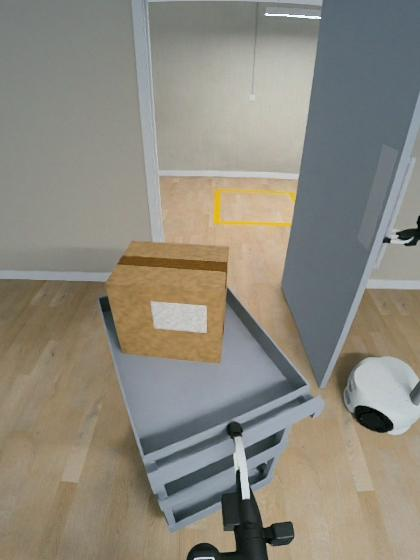

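Scene clock: 1238.33 s.
move: r2 moving
r1: as last shown
r1.base_tilt: forward=-1.6 right=+1.3
r1.lidar_m: 1.11 0.53 0.26 0.30 0.80 0.83 - 2.55 1.62 1.47 1.48 1.23
r1.motor_effort: lift_m=+24(24) arm_m=+4(4) wheel_0=+10(10) wheel_1=-2(3) wheel_2=-2(2)
r1.servo_current: wrist_yaw_rad=26(52) wrist_pitch_rad=39(46) wrist_roll_rad=39(59) gripper_m=59(72)
r1.contact_limits: translate_m 0.6
r1.wrist_depth_mm: - - 250 164 234 227 221 / - - 250 164 234 227 222 / - - 252 171 236 227 222 / - - 251 164 236 229 222 / - 1205 252 164 236 229 223 / 788 - 181 165 235 229 224 / - 150 251 163 176 227 223
r2.base_odometry: x=-0.936 y=-2.014 heading=-2.020
r2.turned_by_wheels: +0.000
r2.turned_by_imu: +0.000
r2.base_tilt: forward=-0.7 right=+0.1
r2.lidar_m: 0.33 0.34 2.34 2.29 2.47 3.61 3.66 3.23 2.49 2.42 1.23 0.46
r2.base_status: translate_m moving; strafe_m moving
r2.joint_positions: lift_m=+0.687 arm_m=+0.000 wrist_yaw_rad=+0.003 wrist_pitch_rad=+0.003 wrist_roll_rad=+1.569 gripper_m=-0.029
r2.joint_status: not commanded
r2.measured_speeds: translate_m=-0.123 strafe_m=-0.002 rotate_rad=-0.001 lift_m=+0.000 arm_m=+0.000 wrist_yaw_rad=+0.000 wrist_pitch_rad=+0.000 wrist_roll_rad=+0.000
r2.motor_effort: lift_m=+18(18) arm_m=-4(4) wheel_0=-7(9) wheel_1=-8(9) wheel_2=+14(16)
r2.servo_current: wrist_yaw_rad=46(59) wrist_pitch_rad=46(46) wrist_roll_rad=39(59) gripper_m=85(91)
r2.hand_pose: x=+0.4596 y=-0.0866 z=+0.8643 quat_wxyz=(+0.708, +0.706, +0.002, +0.000) (m; r2's base frame)
r2.wrist_depth_mm: - - - 232 306 317 317 / - - - 217 286 1618 1229 / - - - 206 270 1756 508 / - - - 195 257 768 - / - 1921 473 184 241 842 - / - - 186 173 179 - - / - - 492 - 220 - -
pictures: none

Scene clock: 1242.00 s.
earlier move: r2 done
r1.base_odometry: x=-1.748 y=+1.019 heading=-0.204
r1.turned_by_wheels: +0.000
r1.turned_by_imu: +0.000
r1.base_tilt: forward=-1.6 right=+1.3
r1.lidar_m: 1.10 0.51 0.27 0.28 1.35 1.06 1.83 2.55 1.65 1.47 1.50 1.25
r1.base_status: not commanded
r1.joint_positions: lift_m=+0.800 arm_m=+0.000 wrist_yaw_rad=+1.932 wrist_pitch_rad=+0.002 wrist_roll_rad=+0.000 gripper_m=-0.034
r1.joint_status: not commanded
r1.measured_speeds: all 0
r1.motor_effort: lift_m=+24(24) arm_m=+4(4) wheel_0=+10(11) wheel_1=-2(3) wheel_2=-2(2)
r1.servo_current: wrist_yaw_rad=39(72) wrist_pitch_rad=39(52) wrist_roll_rad=52(65) gripper_m=59(72)
r1.contact_limits: translate_m 0.6
r1.hand_pose: x=+0.1508 y=+0.3007 z=+0.9772 quat_wxyz=(+0.569, -0.001, +0.001, +0.823) (m; r1's base frame)
r1.wrist_depth_mm: - - 250 164 234 226 220 / - - 250 164 235 227 221 / - - 251 171 235 228 222 / - - 251 164 235 228 221 / 1205 - 252 164 236 229 224 / - - 183 165 234 229 224 / - 1397 250 162 176 226 224
r2.base_odometry: x=-0.602 y=-1.322 heading=-2.020
r2.turned_by_wheels: -0.001
r2.turned_by_imu: -0.002
r2.base_tilt: forward=-0.7 right=+0.1
r2.lidar_m: 0.34 0.37 2.42 2.36 2.48 2.92 2.86 3.06 2.41 2.36 2.54 0.45
r2.base_status: done
r2.joint_positions: lift_m=+0.687 arm_m=+0.000 wrist_yaw_rad=-0.002 wrist_pitch_rad=+0.003 wrist_roll_rad=+1.569 gripper_m=-0.029
r2.joint_status: not commanded
r2.measured_speeds: all 0
r2.motor_effort: lift_m=+18(18) arm_m=-4(4) wheel_0=-6(12) wheel_1=-4(10) wheel_2=-1(16)
r2.servo_current: wrist_yaw_rad=52(65) wrist_pitch_rad=39(52) wrist_roll_rad=46(59) gripper_m=91(98)
r2.hand_pose: x=+0.4592 y=-0.0879 z=+0.8643 quat_wxyz=(+0.708, +0.706, +0.001, -0.002) (m; r2's base frame)
r2.wrist_depth_mm: - - - 214 283 301 314 / - - - 204 270 1576 1182 / - - - 195 257 1808 - / - - 591 187 248 842 - / - - 473 179 236 - - / - - 185 173 179 - - / - - 517 - 222 - -
wait: 3.67 of 5 s (r2 has come to rest)
pictures: r2_head_camera
Images, in order (width x height): r2_head_camera 420x560.

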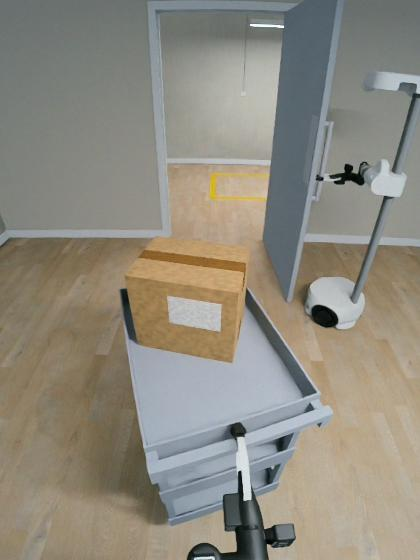

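>>> {"method": "move", "body": {
  "blocking": false,
  "r2": {"base":{"translate_m":-0.7,"strafe_m":0.1}}
}}

>>> {"method": "wait", "body": {
  "seconds": 6,
  "cameras": ["r2_head_camera"]
}}

Scene clock: 1246.07 s.
move: r2 moving
r1: as last shown
r1.lidar_m: 1.11 0.52 0.26 0.29 1.42 1.07 1.49 2.54 1.63 1.47 1.50 1.23
r1.motor_effort: lift_m=+24(24) arm_m=+4(4) wheel_0=+9(10) wheel_1=-3(3) wheel_2=-2(2)
r1.servo_current: wrist_yaw_rad=46(65) wrist_pitch_rad=39(46) wrist_roll_rad=46(65) gripper_m=59(72)
r1.contact_limits: translate_m 0.6
r1.wrist_depth_mm: - - 249 164 235 226 220 / - - 251 164 234 226 221 / - - 250 171 234 227 221 / - - 252 164 236 228 223 / 1205 - 252 164 236 229 224 / - - 185 164 233 229 224 / - - 251 163 177 226 224
r2.base_odometry: x=-0.584 y=-1.295 heading=-2.021
r2.turned_by_wheels: +0.000
r2.turned_by_imu: +0.000
r2.base_tilt: forward=-0.7 right=+0.0
r2.lidar_m: 0.34 0.36 2.42 2.36 2.51 2.86 2.83 3.01 2.45 2.38 2.56 0.45
r2.base_status: translate_m moving; strafe_m moving
r2.joint_positions: lift_m=+0.687 arm_m=+0.000 wrist_yaw_rad=-0.002 wrist_pitch_rad=+0.003 wrist_roll_rad=+1.569 gripper_m=-0.029
r2.joint_status: not commanded
r2.measured_speeds: translate_m=-0.123 strafe_m=+0.017 rotate_rad=+0.000 lift_m=+0.000 arm_m=+0.000 wrist_yaw_rad=+0.000 wrist_pitch_rad=+0.000 wrist_roll_rad=+0.000
r2.motor_effort: lift_m=+17(18) arm_m=-4(4) wheel_0=-8(12) wheel_1=-6(9) wheel_2=+14(14)
r2.servo_current: wrist_yaw_rad=39(59) wrist_pitch_rad=39(46) wrist_roll_rad=46(52) gripper_m=98(98)
r2.hand_pose: x=+0.4592 y=-0.0879 z=+0.8643 quat_wxyz=(+0.708, +0.706, +0.001, -0.002) (m; r2's base frame)
r2.wrist_depth_mm: - - - 212 281 1366 1060 / - - - 200 265 1618 1160 / - - - 193 255 1708 - / - - 569 186 246 854 - / - - 473 179 238 - - / - - 184 173 179 - - / - - 521 - 223 - -
pictures: none

Scene clock: 1249.40 s.
earlier move: r2 done
r1.base_odometry: x=-1.748 y=+1.019 heading=-0.204
r1.turned_by_wheels: +0.000
r1.turned_by_imu: +0.000
r1.base_tilt: forward=-1.6 right=+1.3
r1.lidar_m: 1.10 0.52 0.25 0.29 3.27 1.59 1.67 2.57 1.66 1.48 1.49 1.23
r1.base_status: not commanded
r1.joint_positions: lift_m=+0.800 arm_m=+0.000 wrist_yaw_rad=+1.932 wrist_pitch_rad=+0.002 wrist_roll_rad=+0.000 gripper_m=-0.034
r1.joint_status: not commanded
r1.measured_speeds: all 0
r1.motor_effort: lift_m=+24(24) arm_m=+4(4) wheel_0=+10(10) wheel_1=-2(3) wheel_2=-2(2)
r1.servo_current: wrist_yaw_rad=52(72) wrist_pitch_rad=39(46) wrist_roll_rad=59(78) gripper_m=65(72)
r1.contact_limits: translate_m 0.6
r1.hand_pose: x=+0.1508 y=+0.3007 z=+0.9772 quat_wxyz=(+0.569, -0.001, +0.001, +0.823) (m; r1's base frame)
r1.wrist_depth_mm: - - 250 165 235 226 220 / - - 250 165 234 226 223 / - - 251 171 234 228 222 / - - 251 165 236 228 221 / - - 253 164 237 228 224 / - - 184 165 233 229 224 / - - 252 163 176 226 223
r2.base_odometry: x=-0.208 y=-0.735 heading=-2.021
r2.turned_by_wheels: +0.000
r2.turned_by_imu: -0.002
r2.base_tilt: forward=-0.7 right=+0.1
r2.lidar_m: 0.39 0.40 2.38 2.27 2.48 2.21 2.13 2.29 2.47 2.42 2.57 0.42
r2.base_status: done
r2.joint_positions: lift_m=+0.687 arm_m=+0.000 wrist_yaw_rad=-0.002 wrist_pitch_rad=+0.003 wrist_roll_rad=+1.569 gripper_m=-0.029
r2.joint_status: not commanded
r2.measured_speeds: all 0
r2.motor_effort: lift_m=+18(18) arm_m=-4(4) wheel_0=-5(14) wheel_1=-5(9) wheel_2=+2(15)
r2.servo_current: wrist_yaw_rad=52(65) wrist_pitch_rad=39(46) wrist_roll_rad=46(65) gripper_m=91(98)
r2.hand_pose: x=+0.4592 y=-0.0879 z=+0.8643 quat_wxyz=(+0.708, +0.706, +0.001, -0.002) (m; r2's base frame)
r2.wrist_depth_mm: - - - 170 231 1661 1160 / - - - 171 230 1464 - / - - 521 172 230 842 - / - - 473 172 232 - - / - - 517 172 232 - - / - - 185 173 179 - - / - - - - 234 1576 -
wait: 3.33 of 6 s (r2 has come to rest)
pictures: r2_head_camera
Images, in order (width x height): r2_head_camera 420x560.

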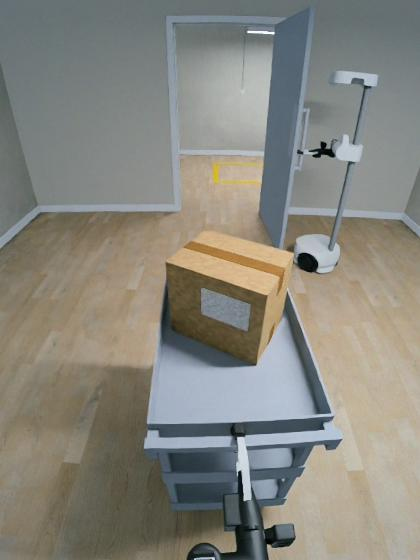

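>>> {"method": "move", "body": {
  "blocking": false,
  "r2": {"base":{"translate_m":0.3,"strafe_m":-0.02},"pace":"slow"}
}}

>>> {"method": "wait", "body": {
  "seconds": 5
}}

Scene clock: 1253.30 s.
move: r2 moving
r1: as last shown
r1.base_tilt: forward=-1.6 right=+1.2
r1.lidar_m: 1.10 0.53 0.26 0.30 3.25 1.54 1.66 2.55 1.65 1.46 1.50 1.24
r1.servo_current: wrist_yaw_rad=52(65) wrist_pitch_rad=46(46) wrist_roll_rad=59(59) gripper_m=59(72)
r1.contact_limits: translate_m 0.6
r1.wrist_depth_mm: - - 249 164 234 226 221 / - - 250 164 233 226 223 / - - 251 171 235 227 222 / - - 251 164 235 229 223 / - - 252 164 236 229 224 / - - 184 165 234 228 224 / - - 251 163 176 226 224
r2.base_odometry: x=-0.214 y=-0.745 heading=-2.021
r2.turned_by_wheels: +0.000
r2.turned_by_imu: +0.000
r2.base_tilt: forward=-0.7 right=+0.1
r2.lidar_m: 0.39 0.42 2.36 2.26 2.50 2.21 2.16 2.32 2.49 2.42 2.58 0.44
r2.base_status: translate_m moving; strafe_m moving
r2.joint_positions: lift_m=+0.687 arm_m=+0.000 wrist_yaw_rad=-0.002 wrist_pitch_rad=+0.003 wrist_roll_rad=+1.569 gripper_m=-0.029
r2.joint_status: not commanded
r2.measured_speeds: translate_m=+0.049 strafe_m=-0.003 rotate_rad=+0.002 lift_m=+0.000 arm_m=+0.000 wrist_yaw_rad=-0.003 wrist_pitch_rad=+0.000 wrist_roll_rad=+0.000
r2.motor_effort: lift_m=+18(18) arm_m=-4(4) wheel_0=+4(6) wheel_1=+4(6) wheel_2=-12(13)
r2.servo_current: wrist_yaw_rad=39(52) wrist_pitch_rad=39(46) wrist_roll_rad=39(52) gripper_m=91(98)
r2.hand_pose: x=+0.4591 y=-0.0881 z=+0.8643 quat_wxyz=(+0.708, +0.706, +0.000, -0.002) (m; r2's base frame)
r2.wrist_depth_mm: - - - 170 230 1708 1160 / - - - 171 231 1618 - / - - 525 171 232 831 - / - - 466 172 232 - - / - - 517 172 233 - - / - - 185 173 179 - - / - - - - 233 1499 -
pictures: none

Scene clock: 1257.10 s.
earlier move: r2 done
r1.base_odometry: x=-1.748 y=+1.019 heading=-0.204
r1.turned_by_wheels: +0.000
r1.turned_by_imu: +0.000
r1.base_tilt: forward=-1.6 right=+1.3
r1.lidar_m: 1.10 0.53 0.26 0.29 3.28 1.32 1.71 2.57 1.65 1.47 1.50 1.25
r1.base_status: not commanded
r1.joint_positions: lift_m=+0.800 arm_m=+0.000 wrist_yaw_rad=+1.932 wrist_pitch_rad=+0.002 wrist_roll_rad=+0.000 gripper_m=-0.034
r1.joint_status: not commanded
r1.measured_speeds: all 0
r1.motor_effort: lift_m=+24(24) arm_m=+4(4) wheel_0=+10(10) wheel_1=-3(3) wheel_2=-2(2)
r1.servo_current: wrist_yaw_rad=52(65) wrist_pitch_rad=39(52) wrist_roll_rad=39(65) gripper_m=65(72)
r1.contact_limits: translate_m 0.6
r1.hand_pose: x=+0.1508 y=+0.3007 z=+0.9772 quat_wxyz=(+0.569, -0.001, +0.001, +0.823) (m; r1's base frame)
r1.wrist_depth_mm: - - 250 165 233 226 221 / - - 251 165 234 226 221 / - - 251 171 234 228 222 / - - 252 164 236 229 223 / - - 251 164 236 227 223 / - - 184 165 235 229 224 / - - 250 162 177 226 224
r2.base_odometry: x=-0.356 y=-0.996 heading=-2.020
r2.turned_by_wheels: +0.001
r2.turned_by_imu: +0.001
r2.base_tilt: forward=-0.7 right=+0.0
r2.lidar_m: 0.39 0.42 2.38 2.28 2.47 2.52 2.46 2.62 2.48 2.42 2.61 0.46
r2.base_status: done
r2.joint_positions: lift_m=+0.687 arm_m=+0.000 wrist_yaw_rad=-0.001 wrist_pitch_rad=+0.003 wrist_roll_rad=+1.569 gripper_m=-0.029
r2.joint_status: not commanded
r2.measured_speeds: all 0
r2.motor_effort: lift_m=+18(18) arm_m=-4(4) wheel_0=+7(13) wheel_1=+5(7) wheel_2=-6(14)
r2.servo_current: wrist_yaw_rad=46(72) wrist_pitch_rad=46(52) wrist_roll_rad=52(59) gripper_m=91(98)
r2.hand_pose: x=+0.4592 y=-0.0877 z=+0.8643 quat_wxyz=(+0.708, +0.706, +0.001, -0.001) (m; r2's base frame)
r2.wrist_depth_mm: - - - 175 235 1576 1182 / - - - 174 235 1576 - / - - 559 174 235 - - / - - 466 174 234 - - / - - 508 173 233 - - / - - 186 173 180 - - / - - - - 233 1499 -
wait: 3.80 of 5 s (r2 has come to rest)
pictures: none

>>> {"method": "move", "body": {
  "blocking": false,
  "r2": {"base":{"translate_m":0.3,"strafe_m":0.06},"pace":"slow"}
}}

>>> {"method": "wait", "body": {
  "seconds": 5
}}

Scene clock: 1260.50 s.
move: r2 moving
r1: as last shown
r1.lidar_m: 1.09 0.51 0.25 0.30 3.27 1.32 1.70 2.54 1.63 1.47 1.48 1.23
r1.servo_current: wrist_yaw_rad=46(65) wrist_pitch_rad=39(46) wrist_roll_rad=39(59) gripper_m=65(72)
r1.contact_limits: translate_m 0.6
r1.wrist_depth_mm: - - 249 164 232 226 221 / - - 250 164 234 227 221 / - - 250 171 235 229 221 / - - 253 164 236 229 222 / - - 253 164 236 228 224 / - - 183 164 233 228 224 / - - 251 163 177 227 224
r2.base_odometry: x=-0.359 y=-1.008 heading=-2.020
r2.turned_by_wheels: +0.000
r2.turned_by_imu: +0.001
r2.base_tilt: forward=-0.7 right=+0.1
r2.lidar_m: 0.38 0.42 2.36 2.28 2.47 2.51 2.46 2.61 2.49 2.43 2.58 0.44
r2.base_status: translate_m moving; strafe_m moving
r2.joint_positions: lift_m=+0.687 arm_m=+0.000 wrist_yaw_rad=-0.001 wrist_pitch_rad=+0.003 wrist_roll_rad=+1.569 gripper_m=-0.029
r2.joint_status: not commanded
r2.measured_speeds: translate_m=+0.050 strafe_m=+0.010 rotate_rad=+0.000 lift_m=+0.000 arm_m=+0.000 wrist_yaw_rad=+0.000 wrist_pitch_rad=+0.000 wrist_roll_rad=+0.000
r2.motor_effort: lift_m=+18(18) arm_m=-4(4) wheel_0=+5(12) wheel_1=+8(9) wheel_2=-11(12)
r2.servo_current: wrist_yaw_rad=59(59) wrist_pitch_rad=46(46) wrist_roll_rad=46(52) gripper_m=91(91)
r2.hand_pose: x=+0.4592 y=-0.0877 z=+0.8643 quat_wxyz=(+0.708, +0.706, +0.001, -0.001) (m; r2's base frame)
r2.wrist_depth_mm: - - - 176 236 1537 1160 / - - - 175 236 1708 - / - - 564 175 235 842 - / - - 469 174 234 - - / - - 504 174 234 - - / - - 186 172 180 - - / - - - - 231 1499 -
pictures: none

Scene clock: 1264.33 s.
earlier move: r2 done
r1.base_odometry: x=-1.748 y=+1.019 heading=-0.204
r1.turned_by_wheels: +0.000
r1.turned_by_imu: +0.000
r1.base_tilt: forward=-1.6 right=+1.2
r1.lidar_m: 1.11 0.51 0.25 0.29 3.27 1.10 2.06 2.55 1.66 1.49 1.49 1.23
r1.base_status: not commanded
r1.joint_positions: lift_m=+0.800 arm_m=+0.000 wrist_yaw_rad=+1.932 wrist_pitch_rad=+0.002 wrist_roll_rad=+0.000 gripper_m=-0.034
r1.joint_status: not commanded
r1.measured_speeds: all 0
r1.motor_effort: lift_m=+24(24) arm_m=+4(4) wheel_0=+10(10) wheel_1=-2(3) wheel_2=-2(2)
r1.servo_current: wrist_yaw_rad=39(72) wrist_pitch_rad=39(52) wrist_roll_rad=46(78) gripper_m=59(72)
r1.contact_limits: translate_m 0.6
r1.hand_pose: x=+0.1508 y=+0.3007 z=+0.9772 quat_wxyz=(+0.569, -0.001, +0.001, +0.823) (m; r1's base frame)
r1.wrist_depth_mm: - - 249 165 234 226 220 / - - 251 164 235 226 221 / - - 251 171 234 228 222 / - - 251 164 235 229 223 / - - 252 164 236 229 223 / - - 184 165 235 229 224 / - - 251 163 177 226 224
r2.base_odometry: x=-0.432 y=-1.292 heading=-2.020
r2.turned_by_wheels: +0.000
r2.turned_by_imu: -0.001
r2.base_tilt: forward=-0.7 right=+0.1
r2.lidar_m: 0.42 0.44 2.30 2.24 2.36 2.81 2.76 2.95 2.58 2.49 2.67 0.43
r2.base_status: done
r2.joint_positions: lift_m=+0.687 arm_m=+0.000 wrist_yaw_rad=-0.002 wrist_pitch_rad=+0.003 wrist_roll_rad=+1.569 gripper_m=-0.029
r2.joint_status: not commanded
r2.measured_speeds: all 0
r2.motor_effort: lift_m=+18(18) arm_m=-4(4) wheel_0=+2(12) wheel_1=+5(9) wheel_2=-7(13)
r2.servo_current: wrist_yaw_rad=52(65) wrist_pitch_rad=39(46) wrist_roll_rad=52(59) gripper_m=85(98)
r2.hand_pose: x=+0.4591 y=-0.0881 z=+0.8643 quat_wxyz=(+0.708, +0.706, +0.000, -0.002) (m; r2's base frame)
r2.wrist_depth_mm: - - - 158 214 1537 - / - - 597 161 219 - - / - - 459 163 223 - - / - - 484 166 227 - - / - - 549 170 230 - - / - - 184 172 179 - - / - - - - 238 535 500
wait: 3.83 of 5 s (r2 has come to rest)
pictures: none

>>> {"method": "move", "body": {
  "blocking": false,
  "r2": {"base":{"translate_m":0.35,"strafe_m":-0.035},"pace":"slow"}
}}

>>> {"method": "wait", "body": {
  "seconds": 5,
  "cameras": ["r2_head_camera"]
}}

Scene clock: 1268.00 s.
move: r2 moving
r1: as last shown
r1.lidar_m: 1.11 0.49 0.26 0.32 1.42 1.09 2.09 2.56 1.64 1.47 1.49 1.22
r1.servo_current: wrist_yaw_rad=39(59) wrist_pitch_rad=39(52) wrist_roll_rad=46(65) gripper_m=65(65)
r1.contact_limits: translate_m 0.6
r1.wrist_depth_mm: - - 250 165 234 226 220 / - - 251 164 235 226 222 / - - 249 171 236 228 221 / - - 251 164 236 228 222 / - - 252 164 236 229 224 / - - 184 165 234 229 224 / 1336 - 251 162 176 226 224
r2.base_odometry: x=-0.439 y=-1.303 heading=-2.020
r2.turned_by_wheels: +0.000
r2.turned_by_imu: +0.000
r2.base_tilt: forward=-0.7 right=+0.1
r2.lidar_m: 0.39 0.43 2.28 2.21 2.34 2.80 2.76 2.93 2.56 2.50 2.66 0.41
r2.base_status: translate_m moving; strafe_m moving
r2.joint_positions: lift_m=+0.687 arm_m=+0.000 wrist_yaw_rad=-0.002 wrist_pitch_rad=+0.003 wrist_roll_rad=+1.569 gripper_m=-0.029
r2.joint_status: not commanded
r2.measured_speeds: translate_m=+0.049 strafe_m=-0.005 rotate_rad=+0.004 lift_m=+0.000 arm_m=+0.000 wrist_yaw_rad=+0.000 wrist_pitch_rad=+0.000 wrist_roll_rad=+0.000
r2.motor_effort: lift_m=+18(18) arm_m=-4(4) wheel_0=+4(7) wheel_1=+4(7) wheel_2=-14(14)
r2.servo_current: wrist_yaw_rad=52(52) wrist_pitch_rad=39(46) wrist_roll_rad=46(46) gripper_m=91(91)
r2.hand_pose: x=+0.4591 y=-0.0881 z=+0.8643 quat_wxyz=(+0.708, +0.706, +0.000, -0.002) (m; r2's base frame)
r2.wrist_depth_mm: - - - 157 213 1537 - / - - 585 160 217 - - / - - 455 163 222 - - / - - 480 165 226 - - / - - 549 169 230 - - / - - 185 172 178 - - / - - - - 239 535 496
pictures: none

Scene clock: 1272.30 s.
earlier move: r2 done
r1.base_odometry: x=-1.748 y=+1.019 heading=-0.204
r1.turned_by_wheels: +0.000
r1.turned_by_imu: +0.000
r1.base_tilt: forward=-1.6 right=+1.2
r1.lidar_m: 1.09 0.51 0.27 0.30 0.89 0.83 - 2.55 1.65 1.48 1.50 1.22
r1.base_status: not commanded
r1.joint_positions: lift_m=+0.800 arm_m=+0.000 wrist_yaw_rad=+1.932 wrist_pitch_rad=+0.002 wrist_roll_rad=+0.000 gripper_m=-0.034
r1.joint_status: not commanded
r1.measured_speeds: all 0
r1.motor_effort: lift_m=+24(24) arm_m=+4(4) wheel_0=+10(11) wheel_1=-3(3) wheel_2=-2(2)
r1.servo_current: wrist_yaw_rad=59(72) wrist_pitch_rad=46(52) wrist_roll_rad=65(65) gripper_m=72(72)
r1.contact_limits: translate_m 0.6
r1.hand_pose: x=+0.1508 y=+0.3007 z=+0.9772 quat_wxyz=(+0.569, -0.001, +0.001, +0.823) (m; r1's base frame)
r1.wrist_depth_mm: - - 250 165 233 227 220 / - - 250 165 234 226 221 / - - 251 171 235 228 222 / 960 - 251 164 236 229 223 / 960 - 252 164 235 228 224 / - - 184 165 234 228 224 / - 142 250 163 177 226 224
r2.base_odometry: x=-0.616 y=-1.592 heading=-2.020
r2.turned_by_wheels: +0.000
r2.turned_by_imu: +0.002
r2.base_tilt: forward=-0.7 right=+0.1
r2.lidar_m: 0.41 0.45 2.30 2.25 2.38 3.17 3.12 3.30 2.56 2.48 2.68 0.40
r2.base_status: done
r2.joint_positions: lift_m=+0.687 arm_m=+0.000 wrist_yaw_rad=+0.000 wrist_pitch_rad=+0.003 wrist_roll_rad=+1.569 gripper_m=-0.029
r2.joint_status: not commanded
r2.measured_speeds: all 0
r2.motor_effort: lift_m=+18(18) arm_m=-4(4) wheel_0=+6(13) wheel_1=+5(7) wheel_2=-6(14)
r2.servo_current: wrist_yaw_rad=33(59) wrist_pitch_rad=39(52) wrist_roll_rad=46(65) gripper_m=85(98)
r2.hand_pose: x=+0.4593 y=-0.0874 z=+0.8643 quat_wxyz=(+0.708, +0.706, +0.001, -0.001) (m; r2's base frame)
r2.wrist_depth_mm: - - 1499 143 199 - - / - - 496 148 206 768 - / - 459 439 153 213 - - / - - 500 159 220 - - / - - 585 166 229 - - / - - 185 171 178 1708 - / - - - - - 1397 488
wait: 4.30 of 5 s (r2 has come to rest)
pictures: r2_head_camera
Images, in order (width x height): r2_head_camera 420x560.

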